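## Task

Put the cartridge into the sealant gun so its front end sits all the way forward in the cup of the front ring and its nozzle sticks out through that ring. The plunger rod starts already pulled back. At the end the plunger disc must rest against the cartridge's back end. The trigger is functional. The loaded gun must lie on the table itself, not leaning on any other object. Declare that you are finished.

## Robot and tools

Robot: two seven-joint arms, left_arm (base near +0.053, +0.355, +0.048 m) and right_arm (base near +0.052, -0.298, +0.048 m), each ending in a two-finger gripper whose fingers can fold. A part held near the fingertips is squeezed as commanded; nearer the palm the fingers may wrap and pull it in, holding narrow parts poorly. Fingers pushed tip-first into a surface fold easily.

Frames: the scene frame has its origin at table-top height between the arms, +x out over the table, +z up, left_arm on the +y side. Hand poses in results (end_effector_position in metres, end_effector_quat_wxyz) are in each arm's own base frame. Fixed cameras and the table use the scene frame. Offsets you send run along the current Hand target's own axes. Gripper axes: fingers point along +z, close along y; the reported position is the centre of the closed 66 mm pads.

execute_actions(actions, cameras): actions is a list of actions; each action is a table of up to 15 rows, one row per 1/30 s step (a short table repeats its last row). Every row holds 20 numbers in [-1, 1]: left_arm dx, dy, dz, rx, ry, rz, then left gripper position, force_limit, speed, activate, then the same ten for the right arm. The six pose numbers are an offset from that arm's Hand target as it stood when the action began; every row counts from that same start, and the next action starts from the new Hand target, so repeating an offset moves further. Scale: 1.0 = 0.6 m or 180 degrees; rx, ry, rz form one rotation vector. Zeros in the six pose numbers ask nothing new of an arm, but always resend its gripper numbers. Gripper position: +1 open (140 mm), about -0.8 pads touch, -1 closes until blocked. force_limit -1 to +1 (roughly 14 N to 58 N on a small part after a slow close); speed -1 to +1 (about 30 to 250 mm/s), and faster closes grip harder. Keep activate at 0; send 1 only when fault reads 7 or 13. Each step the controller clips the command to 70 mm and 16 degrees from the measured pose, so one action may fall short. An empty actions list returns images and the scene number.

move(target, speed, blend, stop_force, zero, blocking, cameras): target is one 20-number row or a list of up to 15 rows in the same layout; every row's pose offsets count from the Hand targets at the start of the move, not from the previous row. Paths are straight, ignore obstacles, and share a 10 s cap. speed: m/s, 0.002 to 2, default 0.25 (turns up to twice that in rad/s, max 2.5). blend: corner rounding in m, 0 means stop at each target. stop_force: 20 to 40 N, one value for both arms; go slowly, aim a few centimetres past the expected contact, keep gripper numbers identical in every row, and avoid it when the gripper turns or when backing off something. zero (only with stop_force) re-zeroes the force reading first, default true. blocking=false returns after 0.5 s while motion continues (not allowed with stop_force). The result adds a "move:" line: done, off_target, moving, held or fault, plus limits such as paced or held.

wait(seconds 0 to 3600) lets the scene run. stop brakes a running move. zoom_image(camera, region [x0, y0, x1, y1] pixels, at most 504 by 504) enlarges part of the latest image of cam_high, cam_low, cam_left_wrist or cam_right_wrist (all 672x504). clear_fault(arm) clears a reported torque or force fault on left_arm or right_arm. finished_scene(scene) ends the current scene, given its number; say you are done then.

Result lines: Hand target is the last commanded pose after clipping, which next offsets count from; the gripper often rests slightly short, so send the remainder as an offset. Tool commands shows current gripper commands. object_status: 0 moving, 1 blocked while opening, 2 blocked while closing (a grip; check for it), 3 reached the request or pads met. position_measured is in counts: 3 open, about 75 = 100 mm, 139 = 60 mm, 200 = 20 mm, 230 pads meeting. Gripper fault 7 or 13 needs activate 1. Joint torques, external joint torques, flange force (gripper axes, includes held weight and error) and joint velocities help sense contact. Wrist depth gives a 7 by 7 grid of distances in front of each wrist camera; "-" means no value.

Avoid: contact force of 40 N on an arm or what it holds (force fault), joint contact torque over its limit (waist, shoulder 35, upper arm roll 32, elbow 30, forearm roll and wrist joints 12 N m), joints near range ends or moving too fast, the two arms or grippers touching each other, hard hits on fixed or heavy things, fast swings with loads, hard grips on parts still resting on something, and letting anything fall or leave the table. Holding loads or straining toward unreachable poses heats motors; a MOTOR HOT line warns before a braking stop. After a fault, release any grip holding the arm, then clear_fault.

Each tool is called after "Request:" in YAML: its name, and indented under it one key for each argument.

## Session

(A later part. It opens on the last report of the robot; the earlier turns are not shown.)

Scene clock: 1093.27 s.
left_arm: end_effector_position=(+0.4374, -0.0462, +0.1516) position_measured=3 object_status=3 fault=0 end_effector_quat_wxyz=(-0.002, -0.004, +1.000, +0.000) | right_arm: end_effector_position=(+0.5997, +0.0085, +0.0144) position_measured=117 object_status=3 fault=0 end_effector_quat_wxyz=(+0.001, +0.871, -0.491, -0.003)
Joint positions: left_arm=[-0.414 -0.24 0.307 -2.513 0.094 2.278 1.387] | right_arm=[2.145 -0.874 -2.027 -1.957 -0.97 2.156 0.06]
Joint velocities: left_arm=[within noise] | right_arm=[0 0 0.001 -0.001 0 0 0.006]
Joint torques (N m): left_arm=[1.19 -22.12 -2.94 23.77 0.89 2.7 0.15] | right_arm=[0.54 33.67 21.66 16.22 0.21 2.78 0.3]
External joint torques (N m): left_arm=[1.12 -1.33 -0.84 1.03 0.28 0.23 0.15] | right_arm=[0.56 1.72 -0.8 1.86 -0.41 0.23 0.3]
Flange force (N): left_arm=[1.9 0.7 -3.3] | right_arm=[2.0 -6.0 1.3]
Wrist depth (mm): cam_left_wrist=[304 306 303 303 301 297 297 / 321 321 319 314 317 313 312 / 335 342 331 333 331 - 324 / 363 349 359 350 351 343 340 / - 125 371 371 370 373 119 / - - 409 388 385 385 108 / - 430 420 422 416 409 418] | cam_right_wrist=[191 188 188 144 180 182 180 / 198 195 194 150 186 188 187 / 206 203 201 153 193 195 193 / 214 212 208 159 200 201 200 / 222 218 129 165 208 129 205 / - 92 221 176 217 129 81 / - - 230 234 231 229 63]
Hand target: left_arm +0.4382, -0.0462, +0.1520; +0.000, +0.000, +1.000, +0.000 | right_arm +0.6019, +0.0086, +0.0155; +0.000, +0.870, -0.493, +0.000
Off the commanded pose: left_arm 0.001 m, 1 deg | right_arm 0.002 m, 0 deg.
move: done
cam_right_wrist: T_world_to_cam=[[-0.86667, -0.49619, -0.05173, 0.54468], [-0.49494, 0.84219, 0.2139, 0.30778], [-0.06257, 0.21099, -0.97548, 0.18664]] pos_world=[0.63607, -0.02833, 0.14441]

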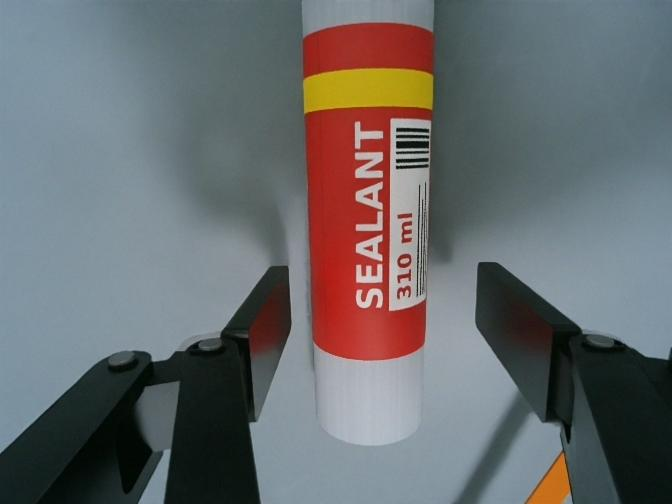

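Request:
move:
  target:
    - [0,0,0,0,0,0,1,1,1,0,-0.005,-0.0063,0.03,0,0,0,0.1,0,0,0]
    - [0,0,0,0,0,0,1,1,1,0,-0.005,-0.0063,0.03,0,0,0,-1,0.5,-1,0]
  speed: 0.1
  cameras: ["cam_right_wrist"]

Scene clock: 1134.17 s.
left_arm: end_effector_position=(+0.4374, -0.0462, +0.1516) position_measured=3 object_status=3 fault=0 end_effector_quat_wxyz=(-0.002, -0.004, +1.000, +0.000) | right_arm: end_effector_position=(+0.6024, +0.0126, -0.0026) position_measured=161 object_status=0 fault=0 end_effector_quat_wxyz=(+0.001, +0.871, -0.492, -0.001)
Joint positions: left_arm=[-0.414 -0.24 0.307 -2.513 0.094 2.278 1.387] | right_arm=[2.18 -0.898 -2.064 -1.946 -0.996 2.178 0.081]
Joint torques (N m): left_arm=[1.18 -22.15 -2.94 23.74 0.91 2.67 0.18] | right_arm=[0.37 33.55 21.48 15.4 0.2 2.82 0.23]
External joint torques (N m): left_arm=[1.21 -1.34 -0.72 0.97 0.3 0.2 0.18] | right_arm=[0.23 0.64 -1.04 1.65 -0.41 0.28 0.23]
Flange force (N): left_arm=[2.1 1.1 -3.3] | right_arm=[2.5 -5.7 2.9]
Wrist depth (mm): cam_left_wrist=[311 305 306 303 299 301 298 / 324 321 321 317 317 314 310 / 338 339 334 334 331 331 332 / 358 349 355 357 349 344 339 / - 125 370 376 370 366 120 / - 395 400 395 - 386 108 / - 418 412 - 413 411 410] | cam_right_wrist=[176 175 172 128 126 166 165 / 182 180 178 134 133 172 170 / 189 187 184 139 138 178 176 / 197 194 192 145 142 185 184 / 205 201 104 147 145 190 189 / 211 83 86 154 153 82 79 / - 78 65 214 210 - 66]
Hand target: left_arm +0.4382, -0.0462, +0.1520; +0.000, +0.000, +1.000, +0.000 | right_arm +0.6036, +0.0131, -0.0025; +0.000, +0.870, -0.493, +0.000
Off the commanded pose: left_arm 0.001 m, 1 deg | right_arm 0.001 m, 0 deg.
move: done
cam_right_wrist: T_world_to_cam=[[-0.86782, -0.49404, -0.05314, 0.54874], [-0.4933, 0.84379, 0.21137, 0.30835], [-0.05959, 0.20965, -0.97596, 0.16764]] pos_world=[0.6383, -0.02423, 0.12759]

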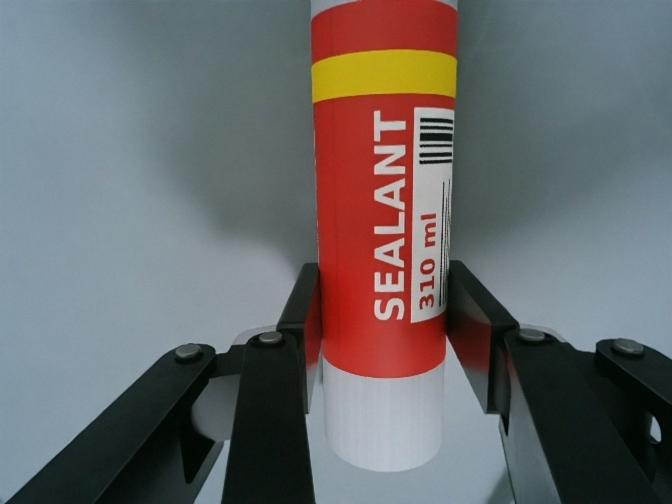

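Request:
move:
  target:
    - [0,0,0,0,0,0,1,1,1,0,0,0,-0.1708,0,0,0,-1,0.5,-1,0]
    - [0,0,0,0,0,0,1,1,1,0,-0.50807,0.03597,-0.2175,0.01773,-0.08207,0.13465,-1,0.5,-1,0]
  speed: [0.15,0.2]
  blend: [0.02,0]
  cameras: ["all"]

Scene clock: 1233.10 s.
left_arm: end_effector_position=(+0.4374, -0.0462, +0.1516) position_measured=3 object_status=3 fault=0 end_effector_quat_wxyz=(-0.002, -0.004, +1.000, +0.000) | right_arm: end_effector_position=(+0.4246, +0.2609, +0.1248) position_measured=161 object_status=2 fault=0 end_effector_quat_wxyz=(-0.081, +0.743, -0.657, -0.098)
Joint positions: left_arm=[-0.414 -0.24 0.307 -2.513 0.094 2.278 1.387] | right_arm=[1.898 -0.534 -1.464 -2.437 -0.431 2.404 0.625]
Joint velocities: left_arm=[within noise] | right_arm=[0.001 0.001 0 0.001 0.002 0.001 0.006]
Joint torques (N m): left_arm=[1.22 -22.17 -2.92 23.78 0.87 2.68 0.13] | right_arm=[-0.35 6.35 16.05 21.43 0.89 3.65 0.33]
External joint torques (N m): left_arm=[1.14 -1.34 -0.82 1.01 0.26 0.22 0.13] | right_arm=[-0.23 -0.02 1.9 2.88 0.36 0.87 0.34]
Flange force (N): left_arm=[2.0 0.7 -3.3] | right_arm=[-2.6 0.9 -7.9]
Wrist depth (mm): cam_left_wrist=[309 309 313 304 300 301 301 / 324 320 320 327 313 318 305 / 335 338 332 329 332 331 324 / 358 352 358 352 349 345 339 / - 125 374 373 351 367 119 / - 397 397 392 - 387 114 / - 426 413 - 416 414 -] | cam_right_wrist=[264 261 260 129 129 253 253 / 285 282 271 132 133 272 270 / 309 306 298 139 139 294 291 / 336 323 295 144 143 318 316 / 369 363 348 147 146 336 342 / 402 83 86 153 152 82 79 / - 78 65 158 437 - 66]
Hand target: left_arm +0.4382, -0.0462, +0.1520; +0.000, +0.000, +1.000, +0.000 | right_arm +0.4281, +0.2634, +0.1278; -0.087, +0.740, -0.660, -0.097
Off the commanded pose: left_arm 0.001 m, 1 deg | right_arm 0.005 m, 1 deg.
move: off_target (right_arm)
cam_left_wrist: T_world_to_cam=[[-0.01779, 0.99953, -0.02511, 0.07047], [0.95684, 0.0243, 0.28959, -0.44861], [0.29007, -0.01888, -0.95682, 0.16534]] pos_world=[0.38254, -0.05641, 0.28989]
cam_right_wrist: T_world_to_cam=[[-0.99548, -0.08619, -0.03986, 0.47007], [-0.0949, 0.88779, 0.45036, -0.22632], [-0.00343, 0.45211, -0.89196, 0.13178]] pos_world=[0.44692, 0.18186, 0.2382]

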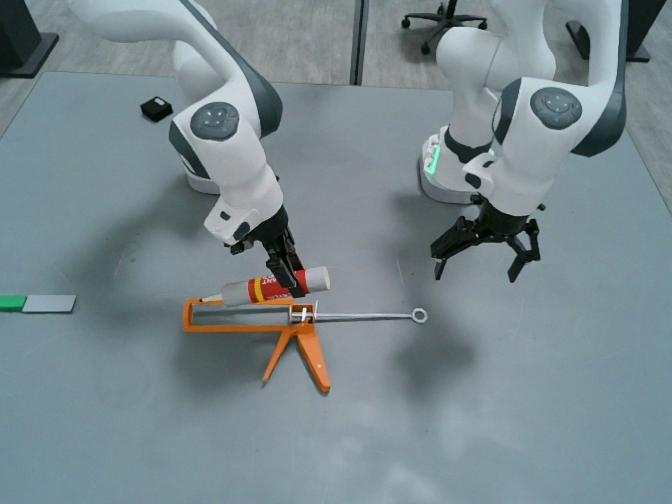

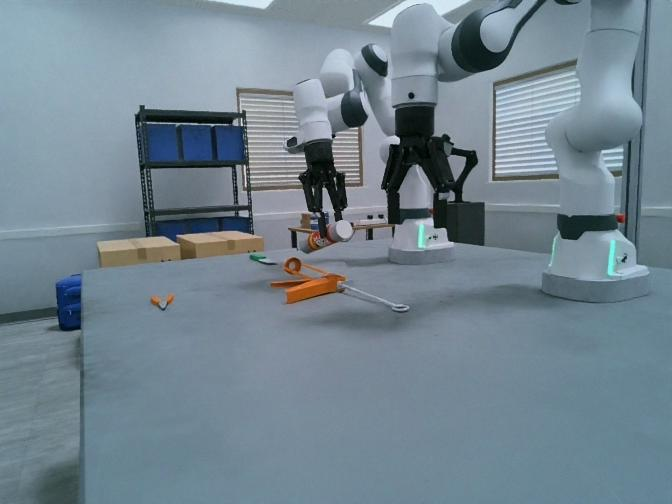

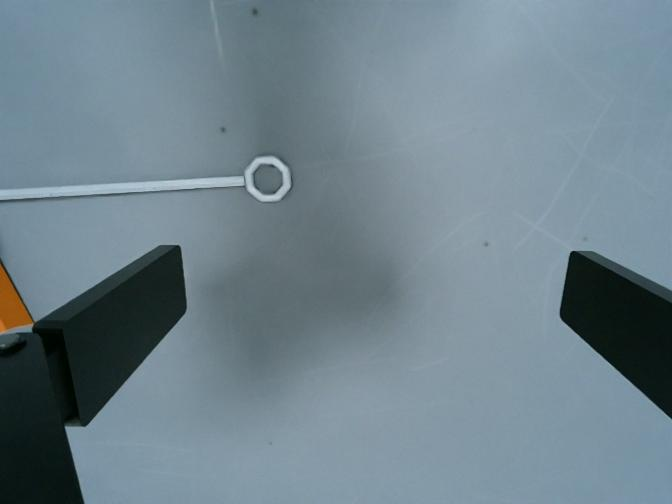

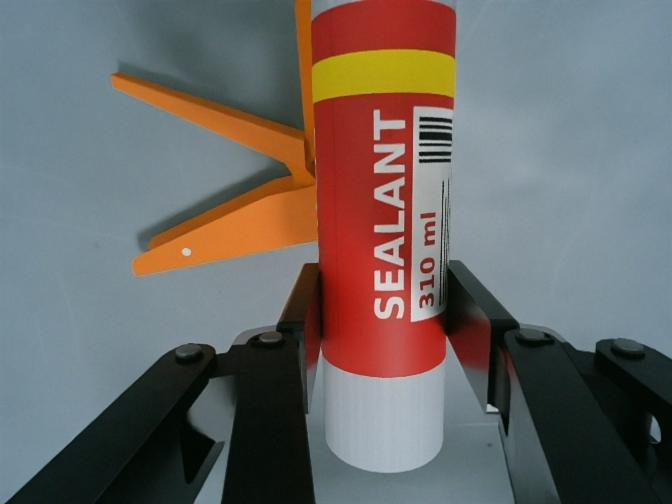

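Request:
zoom_image:
  camera: "cam_high"
  region: [170, 250, 350, 350]

Request:
zoom_image:
  camera: "cam_low"
  region: [250, 190, 410, 320]

Scaled by 2.800.

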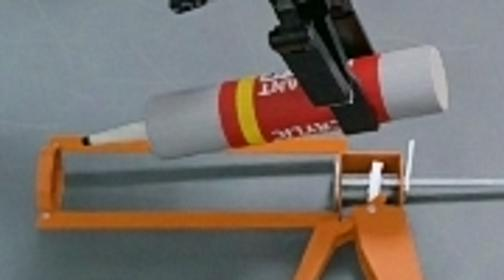

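Scaled by 3.150.

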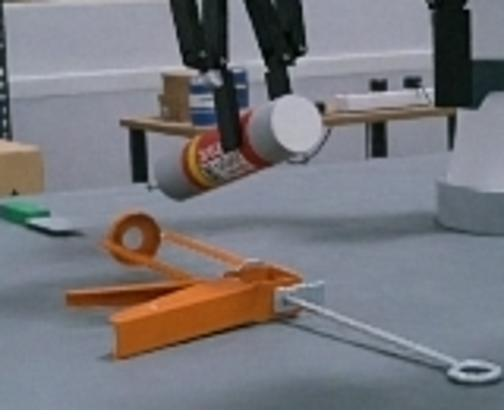

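Request:
zoom_image:
  camera: "cam_right_wrist"
  region: [100, 0, 340, 180]

Request:
zoom_image:
  camera: "cam_right_wrist"
  region: [300, 400, 530, 504]

Request:
zoom_image:
  camera: "cam_high"
  region: [175, 280, 255, 340]

Scaled by 2.100.

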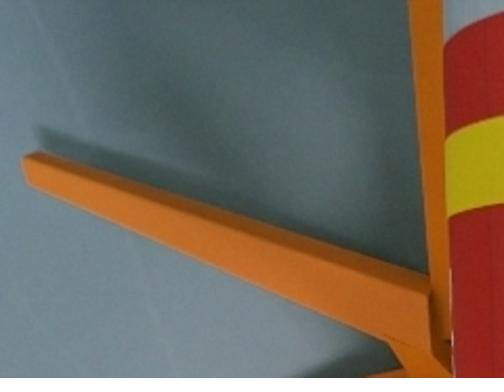

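Scaled by 2.191.

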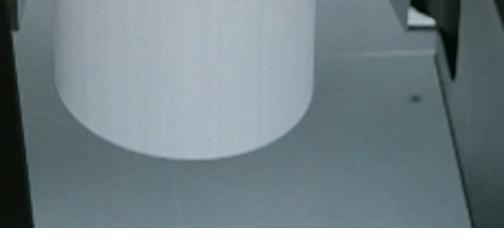

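Scaled by 6.300.

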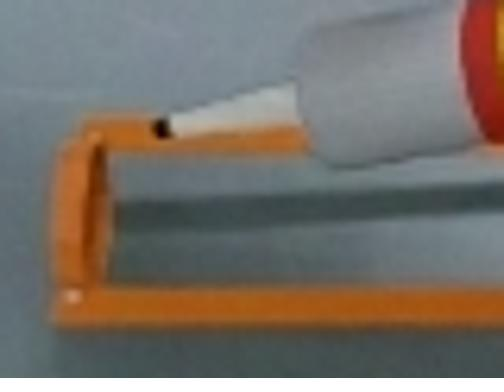

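Request:
zoom_image:
  camera: "cam_low"
  region: [275, 210, 365, 285]

Scaled by 5.600.

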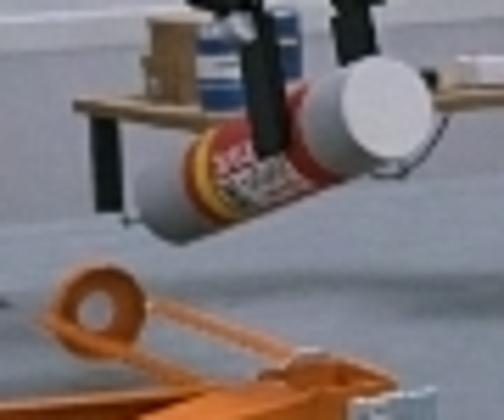

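Request:
move:
  target: [0,0,0,0,0,0,1,1,1,0,0.0495,-0.0075,0.0558,0,0,0,-1,0.5,-1,0]
  speed: 0.08
  cameras: ["cam_high", "cam_low", "cam_right_wrist"]

Request:
zoom_image:
  camera: "cam_high"
  region: [170, 280, 260, 340]

Request:
zoom_image:
  camera: "cam_low"
  region: [275, 220, 365, 295]

Scene clock: 1512.00 s.
left_arm: end_effector_position=(+0.4374, -0.0462, +0.1516) position_measured=3 object_status=3 fault=0 end_effector_quat_wxyz=(-0.002, -0.004, +1.000, +0.000) | right_arm: end_effector_position=(+0.4305, +0.2406, +0.0848) position_measured=161 object_status=2 fault=0 end_effector_quat_wxyz=(-0.080, +0.739, -0.662, -0.099)
Joint positions: left_arm=[-0.414 -0.24 0.307 -2.513 0.094 2.278 1.387] | right_arm=[1.981 -0.538 -1.627 -2.462 -0.482 2.487 0.61]
Joint velocities: left_arm=[within noise] | right_arm=[0 -0.001 -0.002 0 -0.002 0.004 0.001]
Joint torques (N m): left_arm=[1.17 -22.17 -2.93 23.79 0.88 2.7 0.19] | right_arm=[0.54 9.04 15.56 20.65 0.09 3.6 -0.11]
External joint torques (N m): left_arm=[1.18 -1.32 -0.74 0.97 0.27 0.23 0.19] | right_arm=[0.51 -1.05 1.2 3.76 -0.33 0.85 -0.11]
Flange force (N): left_arm=[1.9 1.0 -3.2] | right_arm=[-3.3 -9.2 -2.2]
Wrist depth (mm): cam_left_wrist=[310 304 302 303 301 297 297 / 325 322 321 316 316 307 311 / 340 339 330 331 334 330 328 / 359 140 352 352 - 350 339 / - 125 378 371 364 365 119 / - 402 399 387 - 388 114 / - 426 421 426 426 397 409] | cam_right_wrist=[228 227 224 130 129 221 218 / 246 242 242 132 133 236 235 / 266 264 239 140 138 254 252 / 288 287 276 144 143 277 274 / 317 302 262 147 146 290 297 / 345 83 86 151 152 82 79 / - 78 65 380 377 - 66]
Hand target: left_arm +0.4382, -0.0462, +0.1520; +0.000, +0.000, +1.000, +0.000 | right_arm +0.4349, +0.2440, +0.0878; -0.087, +0.740, -0.660, -0.097
Off the commanded pose: left_arm 0.001 m, 1 deg | right_arm 0.006 m, 1 deg.
move: off_target (right_arm)
cam_right_wrist: T_world_to_cam=[[-0.99672, -0.07295, -0.03494, 0.46953], [-0.08087, 0.88971, 0.4493, -0.19606], [-0.00169, 0.45065, -0.8927, 0.10483]] pos_world=[0.45231, 0.16144, 0.19808]

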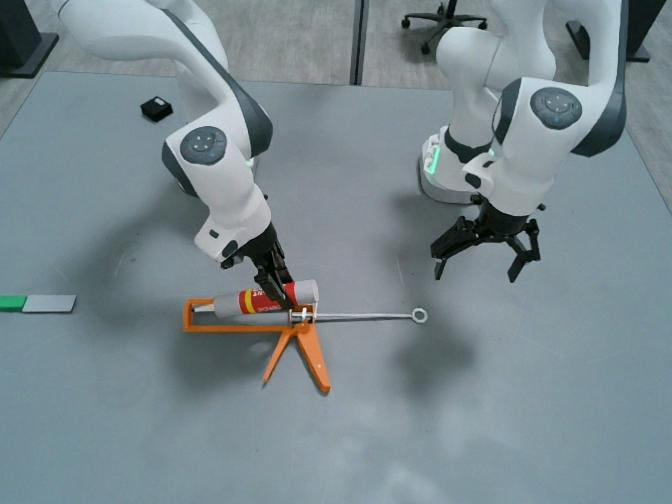

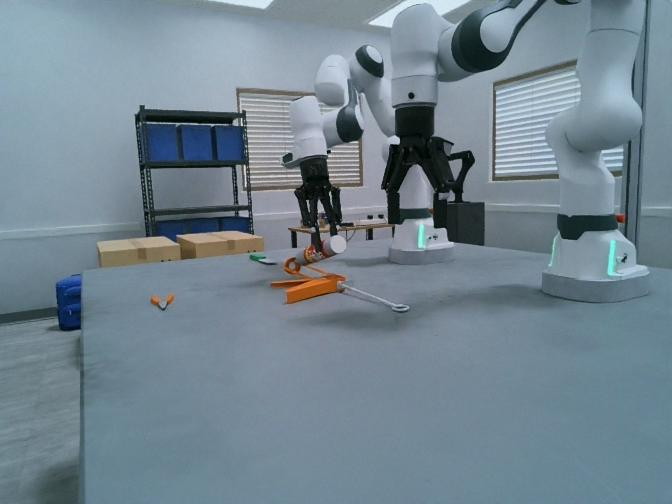

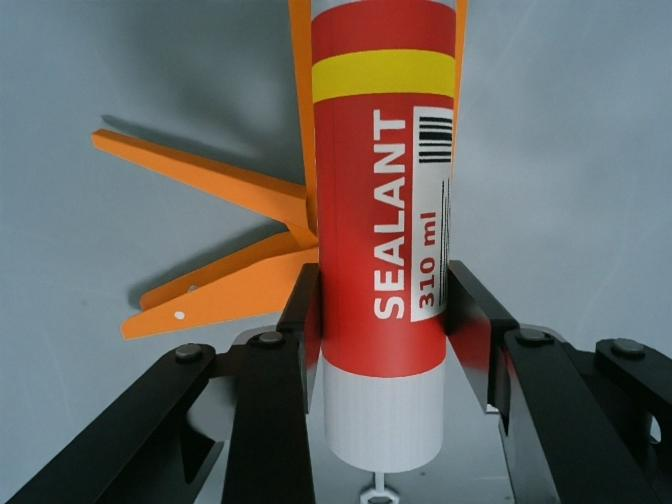

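Scaled by 5.600.

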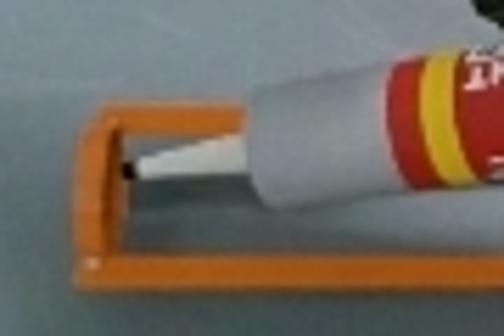

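Scaled by 5.600.

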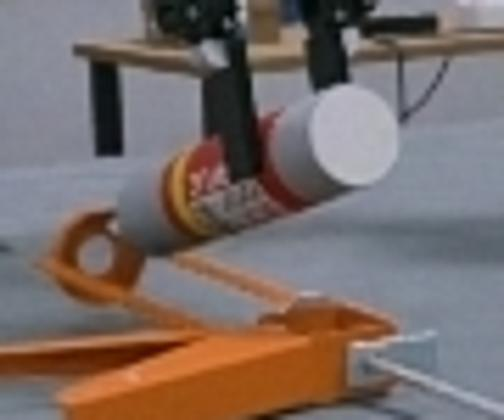

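Request:
zoom_image:
  camera: "cam_low"
  region: [278, 245, 322, 282]

Request:
zoom_image:
  camera: "cam_right_wrist"
  region: [270, 0, 500, 170]

Scaled by 11.455.

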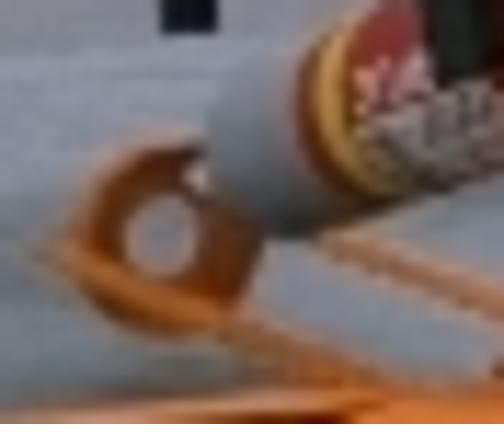

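Scaled by 2.191.

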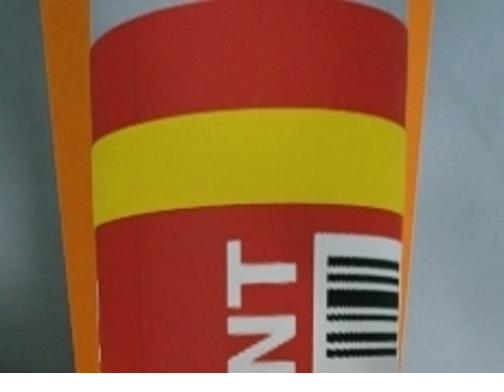

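Request:
move:
  target: [0,0,0,0,0,0,1,1,1,0,0.0168,0.0053,0.0205,0,0,-0.0072,-1,0.5,-1,0]
  speed: 0.05
  cameras: ["cam_high", "cam_low", "cam_right_wrist"]

Request:
zoom_image:
  camera: "cam_high"
  region: [170, 285, 250, 340]

Request:
zoom_image:
  camera: "cam_low"
  region: [278, 245, 322, 282]

Request:
zoom_image:
  camera: "cam_right_wrist"
  region: [270, 0, 500, 250]

Scene clock: 1581.70 s.
left_arm: end_effector_position=(+0.4374, -0.0462, +0.1516) position_measured=3 object_status=3 fault=0 end_effector_quat_wxyz=(-0.002, -0.004, +1.000, +0.000) | right_arm: end_effector_position=(+0.4291, +0.2337, +0.0709) position_measured=161 object_status=2 fault=0 end_effector_quat_wxyz=(-0.082, +0.745, -0.654, -0.098)
Joint positions: left_arm=[-0.414 -0.24 0.307 -2.513 0.094 2.278 1.387] | right_arm=[1.999 -0.55 -1.673 -2.479 -0.519 2.517 0.595]
Joint velocities: left_arm=[within noise] | right_arm=[0.001 -0.002 0.001 0 -0.004 0.003 -0.004]
Joint torques (N m): left_arm=[1.25 -22.06 -2.94 23.76 0.89 2.68 0.16] | right_arm=[0.54 10.27 15.48 19.2 0.02 3.54 -0.11]
External joint torques (N m): left_arm=[1.22 -1.3 -0.79 1.03 0.28 0.22 0.16] | right_arm=[0.65 -0.92 1.04 2.88 -0.37 0.76 -0.11]
Flange force (N): left_arm=[1.8 0.9 -3.2] | right_arm=[-2.7 -8.0 -0.3]
Wrist depth (mm): cam_left_wrist=[- - 304 297 301 302 298 / 330 328 328 - 313 313 305 / 335 340 328 337 332 330 331 / - 348 357 354 351 361 337 / - 125 372 362 370 367 119 / - 401 396 392 388 375 114 / - 433 422 415 - - 402] | cam_right_wrist=[217 215 213 131 129 208 205 / 233 232 229 134 133 222 221 / 253 224 240 139 139 241 235 / 274 276 266 145 143 261 261 / 302 289 245 147 145 273 282 / 323 83 86 153 152 83 79 / - 78 65 351 357 - 66]
Hand target: left_arm +0.4382, -0.0462, +0.1520; +0.000, +0.000, +1.000, +0.000 | right_arm +0.4326, +0.2371, +0.0733; -0.088, +0.748, -0.651, -0.096
Off the commanded pose: left_arm 0.001 m, 1 deg | right_arm 0.005 m, 1 deg.
move: off_target (right_arm)
cam_right_wrist: T_world_to_cam=[[-0.99478, -0.09308, -0.04179, 0.47154], [-0.10192, 0.8872, 0.44998, -0.17429], [-0.00481, 0.45189, -0.89206, 0.09659]] pos_world=[0.45178, 0.15487, 0.1843]

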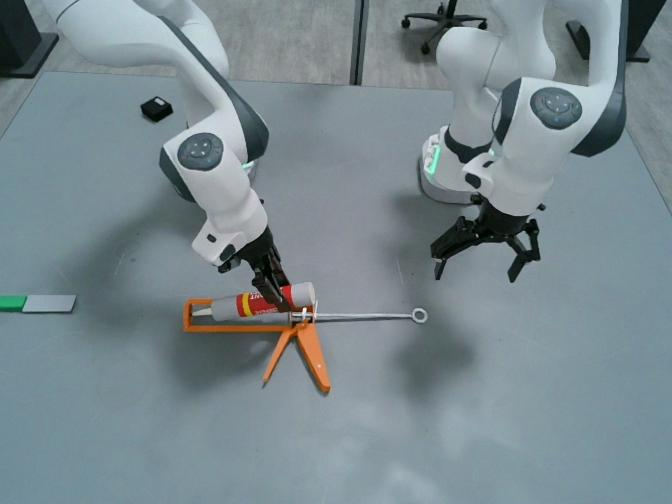

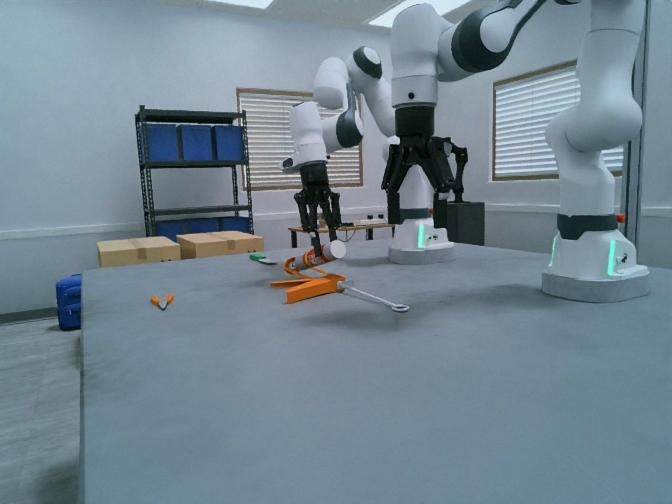

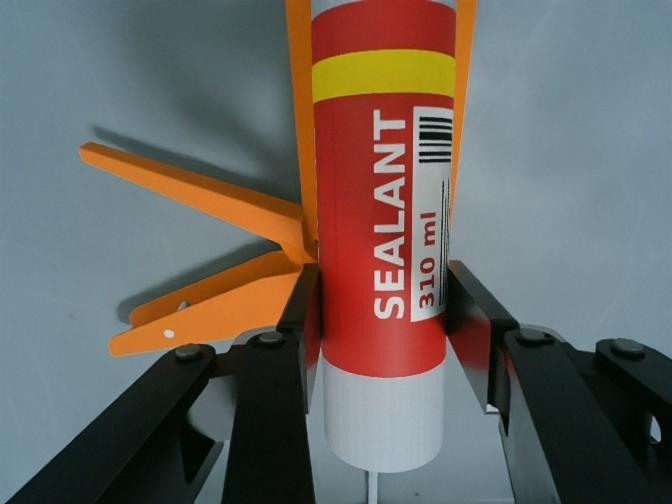

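Scaled by 6.300.

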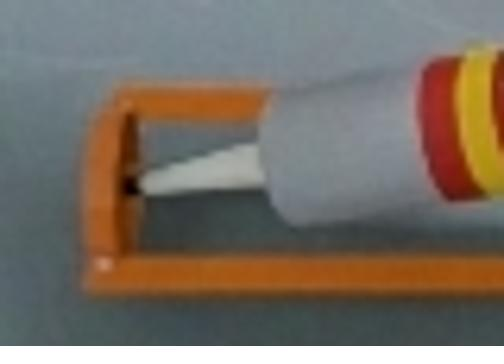

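Scaled by 11.455.

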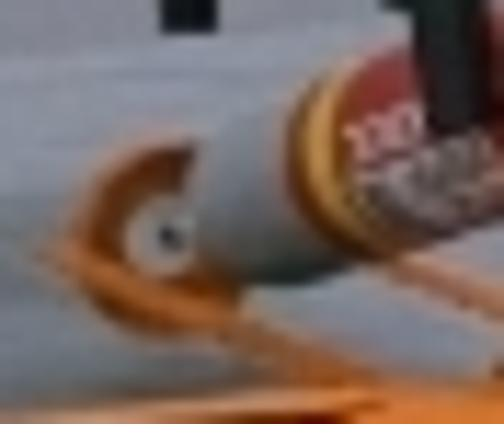

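Scaled by 2.016.

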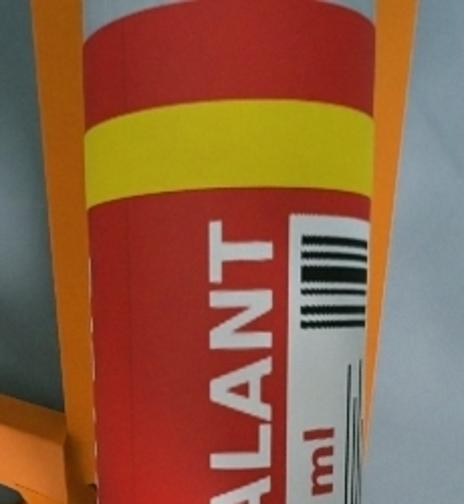

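Request:
execute_actions:
  actions: []
  cameras: ["all"]

Scene clock: 1608.23 s.
left_arm: end_effector_position=(+0.4374, -0.0462, +0.1516) position_measured=3 object_status=3 fault=0 end_effector_quat_wxyz=(-0.002, -0.004, +1.000, +0.000) | right_arm: end_effector_position=(+0.4292, +0.2338, +0.0709) position_measured=161 object_status=2 fault=0 end_effector_quat_wxyz=(-0.082, +0.746, -0.654, -0.097)
Joint positions: left_arm=[-0.414 -0.24 0.307 -2.513 0.094 2.278 1.387] | right_arm=[1.999 -0.55 -1.673 -2.479 -0.52 2.517 0.594]
Joint velocities: within noise
Joint torques (N m): left_arm=[1.19 -22.13 -2.96 23.78 0.89 2.68 0.22] | right_arm=[0.56 10.3 15.43 19.13 0.02 3.62 -0.08]
External joint torques (N m): left_arm=[1.26 -1.35 -0.72 1.01 0.28 0.21 0.22] | right_arm=[0.55 -0.9 0.89 2.84 -0.36 0.84 -0.08]
Flange force (N): left_arm=[1.9 1.2 -3.3] | right_arm=[-2.5 -7.9 0.2]
Wrist depth (mm): cam_left_wrist=[310 309 306 305 299 294 296 / 324 320 321 316 315 315 309 / 342 342 332 335 331 330 318 / 355 353 357 358 349 343 341 / - 125 374 371 367 371 120 / - 404 395 390 390 392 113 / - 431 421 418 418 410 -] | cam_right_wrist=[217 215 214 130 128 208 206 / 236 232 229 133 133 223 221 / 252 243 240 140 139 240 237 / 275 274 266 145 143 261 258 / 304 283 245 147 145 275 273 / 322 83 86 153 152 82 79 / - 78 65 159 355 - 66]
Hand target: left_arm +0.4382, -0.0462, +0.1520; +0.000, +0.000, +1.000, +0.000 | right_arm +0.4326, +0.2371, +0.0733; -0.088, +0.748, -0.651, -0.096
Tool commands: left_gripper/position=+1.0 left_gripper/force_limit=+1.0 left_gripper/speed=+1.0 left_gripper/activate=+0.0 right_gripper/position=-1.0 right_gripper/force_limit=+0.5 right_gripper/speed=-1.0 right_gripper/activate=+0.0
Off the commanded pose: left_arm 0.001 m, 1 deg | right_arm 0.005 m, 1 deg.
camera_calibration:
cam_left_wrist: T_world_to_cam=[[-0.01779, 0.99953, -0.02511, 0.07047], [0.95684, 0.0243, 0.28959, -0.44861], [0.29007, -0.01888, -0.95682, 0.16534]] pos_world=[0.38254, -0.05641, 0.28989]
cam_right_wrist: T_world_to_cam=[[-0.99465, -0.09413, -0.0426, 0.47189], [-0.10322, 0.887, 0.45008, -0.17377], [-0.00458, 0.45207, -0.89197, 0.09641]] pos_world=[0.45187, 0.15497, 0.1843]

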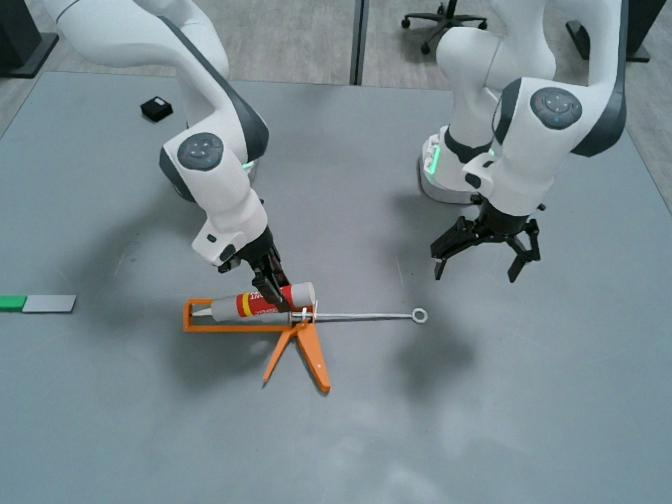

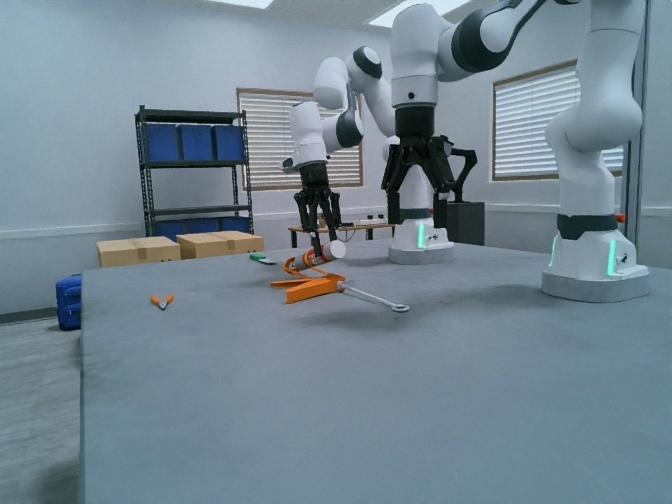

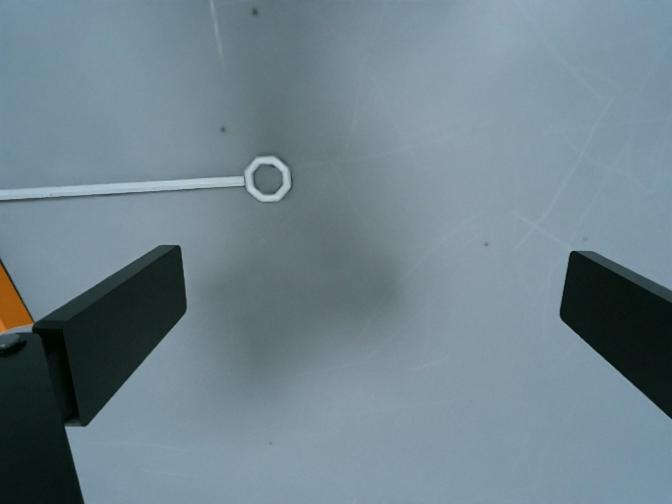

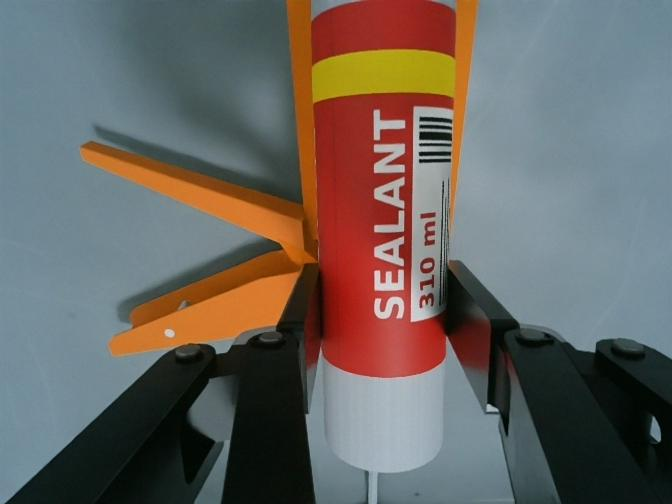

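Request:
zoom_image:
  camera: "cam_high"
  region: [170, 270, 340, 350]

Request:
zoom_image:
  camera: "cam_low"
  region: [278, 225, 358, 300]

Scaled by 2.965.

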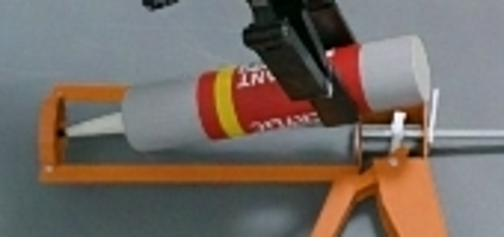

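Scaled by 6.300.

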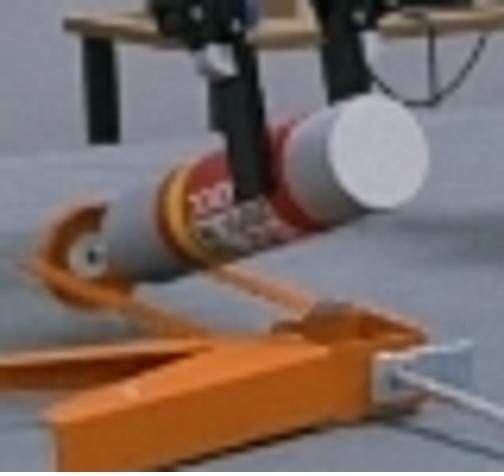

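Request:
zoom_image:
  camera: "cam_right_wrist"
  region: [260, 0, 500, 220]

Request:
zoom_image:
  camera: "cam_low"
  region: [278, 245, 322, 282]

Scaled by 2.100.

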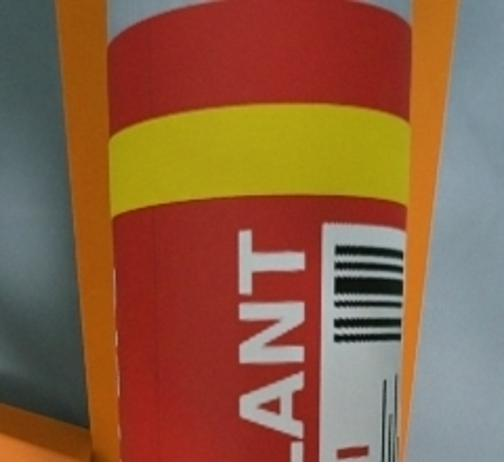

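Scaled by 11.455.

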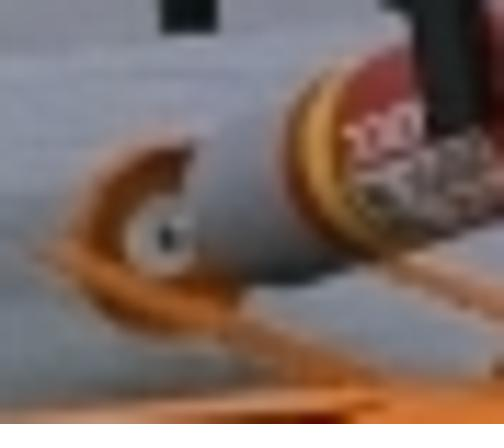

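Request:
move:
  target: [0,0,0,0,0,0,1,1,1,0, 0.0507,0.0025,0.0039,0,0,0,-1,0.5,-1,0]
  speed: 0.06
  stop_force: 25
  cameras: ["cam_high","cam_low","cam_right_wrist"]

Scene clock: 1725.23 s.
left_arm: end_effector_position=(+0.4374, -0.0462, +0.1516) position_measured=3 object_status=3 fault=0 end_effector_quat_wxyz=(-0.002, -0.004, +1.000, +0.000) | right_arm: end_effector_position=(+0.4318, +0.2067, +0.0608) position_measured=161 object_status=2 fault=0 end_effector_quat_wxyz=(-0.083, +0.747, -0.653, -0.098)
Joint positions: left_arm=[-0.414 -0.24 0.307 -2.513 0.094 2.278 1.387] | right_arm=[1.942 -0.578 -1.69 -2.498 -0.566 2.52 0.562]
Joint torques (N m): left_arm=[1.22 -22.13 -2.96 23.8 0.89 2.69 0.16] | right_arm=[-0.4 10.77 16.42 18.21 0.02 3.34 -0.06]
External joint torques (N m): left_arm=[1.26 -1.24 -0.75 0.97 0.28 0.21 0.16] | right_arm=[-0.34 -0.95 1.55 2.78 -0.36 0.59 -0.06]
Flange force (N): left_arm=[1.8 1.0 -3.1] | right_arm=[-0.5 -2.5 -7.3]
Wrist depth (mm): cam_left_wrist=[311 307 305 304 302 296 295 / 323 322 320 316 316 318 - / 338 340 337 332 327 329 340 / 359 352 352 336 347 340 341 / - 125 376 374 365 368 119 / - 404 397 394 398 385 113 / - 440 422 417 411 413 410] | cam_right_wrist=[209 206 205 130 129 198 197 / 224 221 220 134 133 213 211 / 242 238 237 139 139 229 228 / 265 222 235 144 143 249 247 / 292 287 272 147 145 263 266 / 313 83 86 152 153 82 79 / - 78 65 346 326 - 66]
Hand target: left_arm +0.4382, -0.0462, +0.1520; +0.000, +0.000, +1.000, +0.000 | right_arm +0.4351, +0.2084, +0.0632; -0.088, +0.748, -0.651, -0.096
Off the commanded pose: left_arm 0.001 m, 1 deg | right_arm 0.004 m, 1 deg.
move: off_target (right_arm)
cam_right_wrist: T_world_to_cam=[[-0.99435, -0.09651, -0.04432, 0.47193], [-0.10611, 0.88584, 0.4517, -0.14354], [-0.00433, 0.45385, -0.89107, 0.09917]] pos_world=[0.45446, 0.12768, 0.17412]

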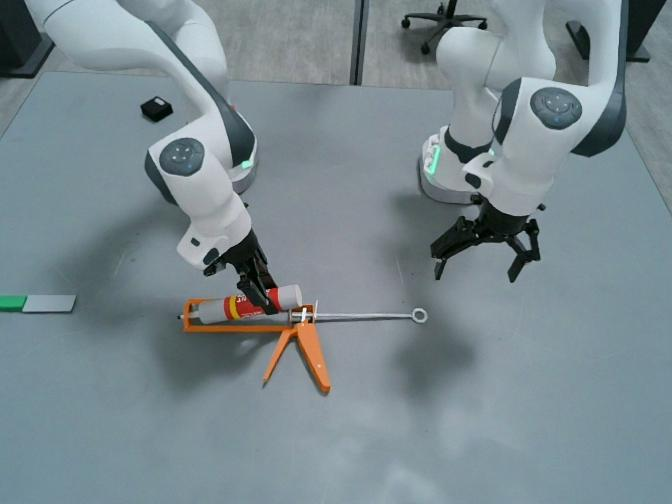

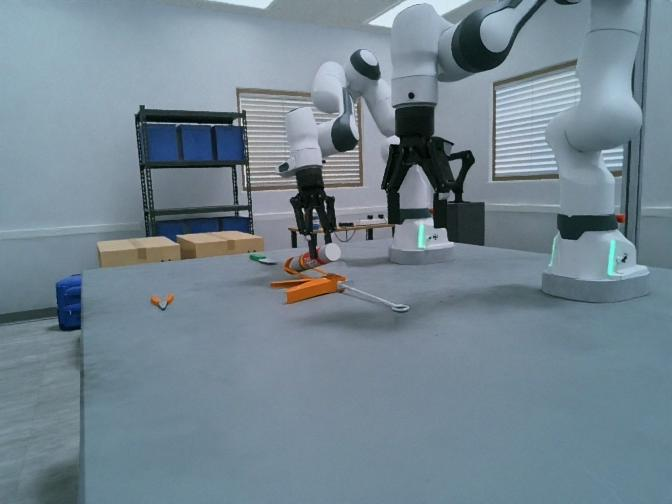

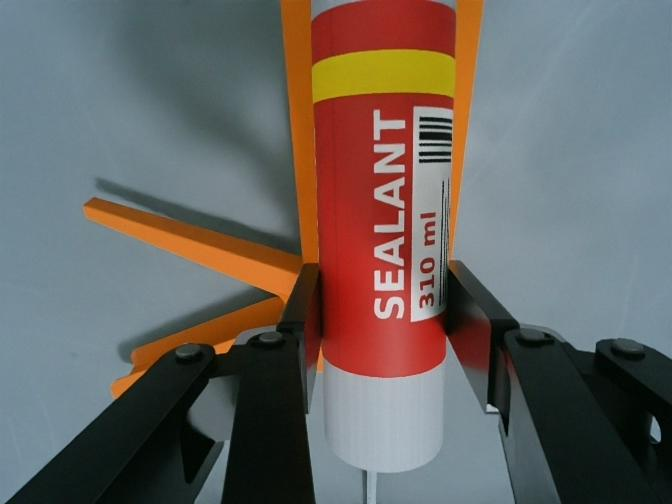

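Request:
zoom_image:
  camera: "cam_high"
  region: [170, 290, 220, 340]

Request:
zoom_image:
  camera: "cam_low"
  region: [278, 245, 322, 282]

Request:
zoom_image:
  camera: "cam_right_wrist"
  region: [260, 0, 500, 220]

Scaled by 10.080.

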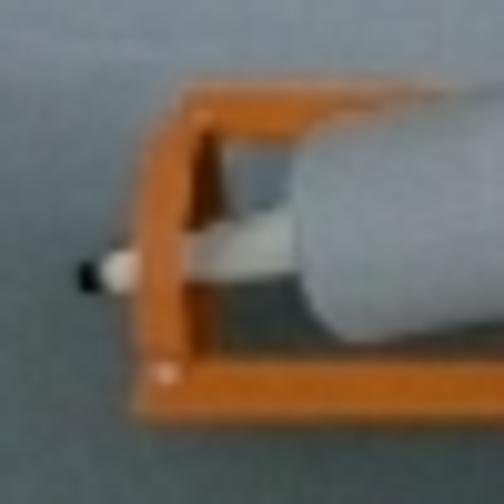

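Scaled by 11.455.

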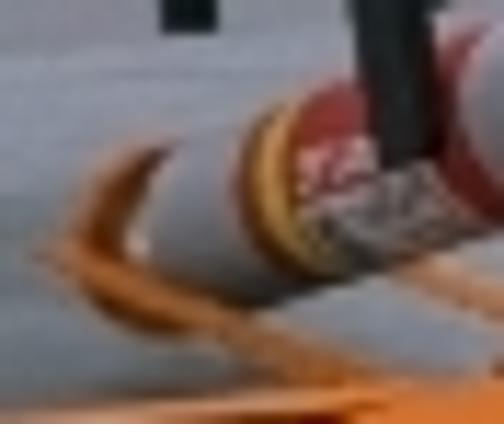

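Scaled by 2.100.

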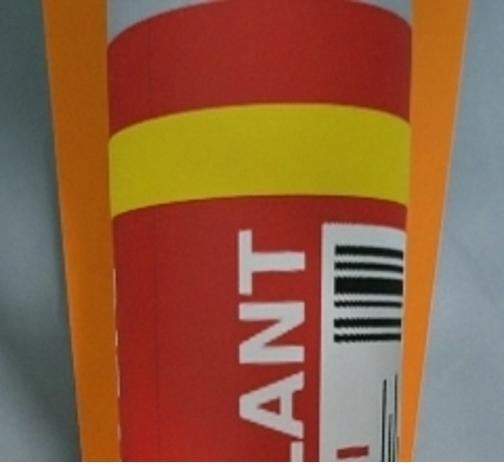

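Request:
move:
  target: [0,0,0,0,0,0,1,1,1,0, 0.02,0.0012,0.0018,0,0,0.003,-1,0.5,-1,0]
  speed: 0.06
  stop_force: 25
  cameras: ["cam_high","cam_low","cam_right_wrist"]

Request:
zoom_image:
  camera: "cam_high"
  region: [170, 290, 220, 340]

Request:
zoom_image:
  camera: "cam_low"
  region: [278, 245, 322, 282]

Request:
zoom_image:
  camera: "cam_right_wrist"
  region: [260, 0, 500, 220]

Scene clock: 1845.73 s.
left_arm: end_effector_position=(+0.4374, -0.0462, +0.1516) position_measured=3 object_status=3 fault=0 end_effector_quat_wxyz=(-0.002, -0.004, +1.000, +0.000) | right_arm: end_effector_position=(+0.4325, +0.1956, +0.0568) position_measured=161 object_status=2 fault=0 end_effector_quat_wxyz=(-0.083, +0.744, -0.656, -0.098)
Joint positions: left_arm=[-0.414 -0.24 0.307 -2.513 0.094 2.278 1.387] | right_arm=[1.92 -0.587 -1.698 -2.505 -0.581 2.52 0.556]
Joint torques (N m): left_arm=[1.22 -22.14 -2.9 23.78 0.9 2.69 0.21] | right_arm=[-0.34 11.07 16.4 17.85 0.04 3.32 -0.03]
External joint torques (N m): left_arm=[1.15 -1.35 -0.79 0.98 0.29 0.22 0.21] | right_arm=[-0.41 -0.86 1.27 2.75 -0.33 0.57 -0.02]
Flange force (N): left_arm=[2.0 1.0 -3.3] | right_arm=[-0.3 -3.1 -6.2]
Wrist depth (mm): cam_left_wrist=[309 309 303 301 301 298 298 / 324 324 320 319 316 316 317 / 334 332 331 337 333 323 326 / 358 351 349 348 352 347 338 / - 124 369 375 370 367 119 / - 400 402 387 413 390 114 / - 442 - - 406 412 395] | cam_right_wrist=[204 203 200 130 129 195 190 / 219 214 214 134 133 209 210 / 237 235 233 139 139 226 224 / 258 248 245 144 143 244 243 / 283 277 232 147 145 257 263 / 308 83 86 153 152 82 79 / - 78 65 323 162 - 66]
Hand target: left_arm +0.4382, -0.0462, +0.1520; +0.000, +0.000, +1.000, +0.000 | right_arm +0.4359, +0.1971, +0.0590; -0.088, +0.745, -0.655, -0.097
Off the commanded pose: left_arm 0.001 m, 1 deg | right_arm 0.004 m, 1 deg.
move: off_target (right_arm)
cam_right_wrist: T_world_to_cam=[[-0.9952, -0.08845, -0.04179, 0.47004], [-0.09778, 0.88684, 0.45161, -0.1356], [-0.00288, 0.45353, -0.89124, 0.10001]] pos_world=[0.45481, 0.11647, 0.17002]

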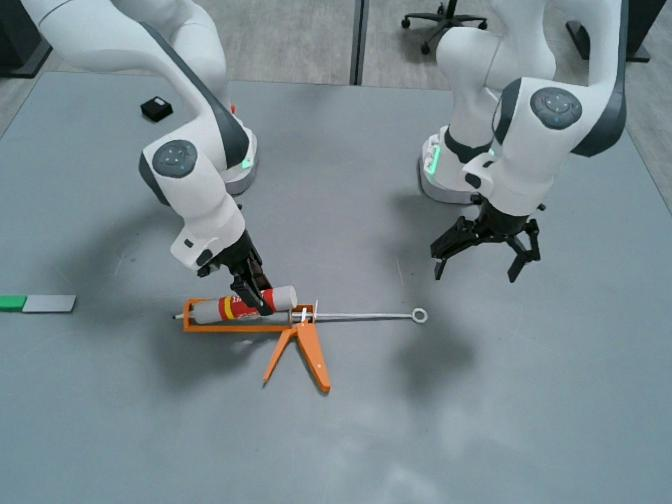

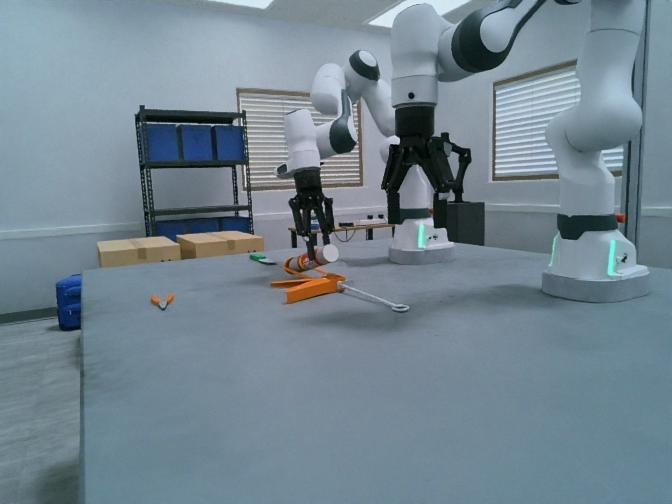

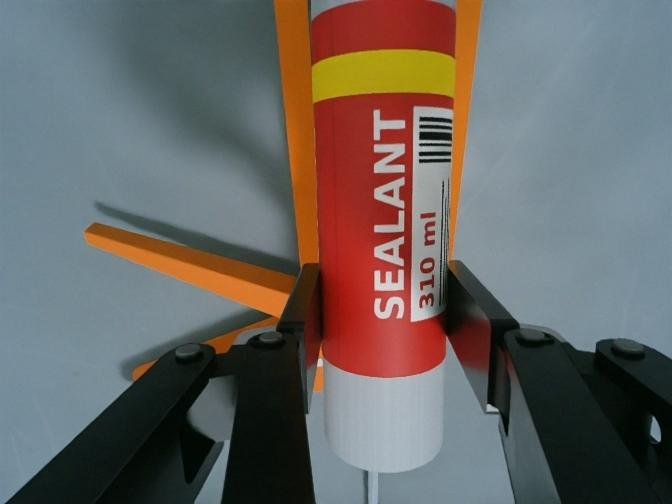

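Scaled by 10.080.

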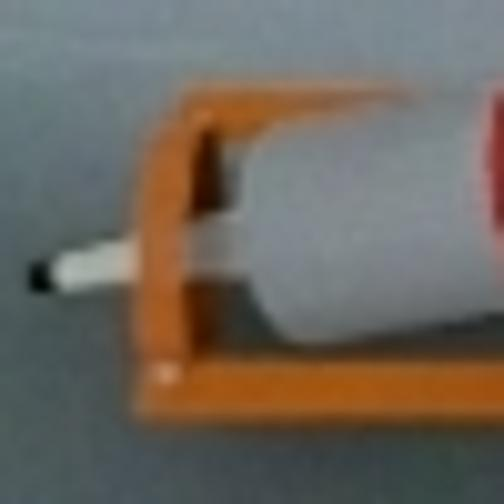

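Scaled by 11.455.

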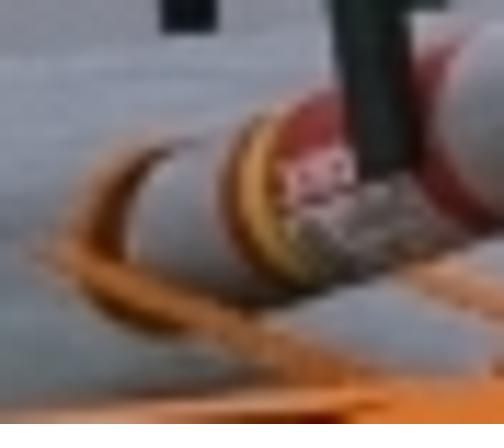

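Scaled by 2.100.

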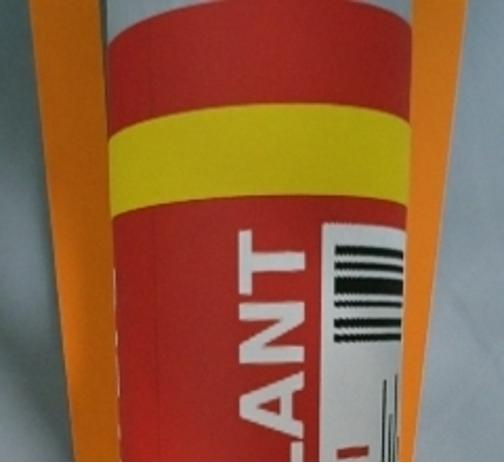

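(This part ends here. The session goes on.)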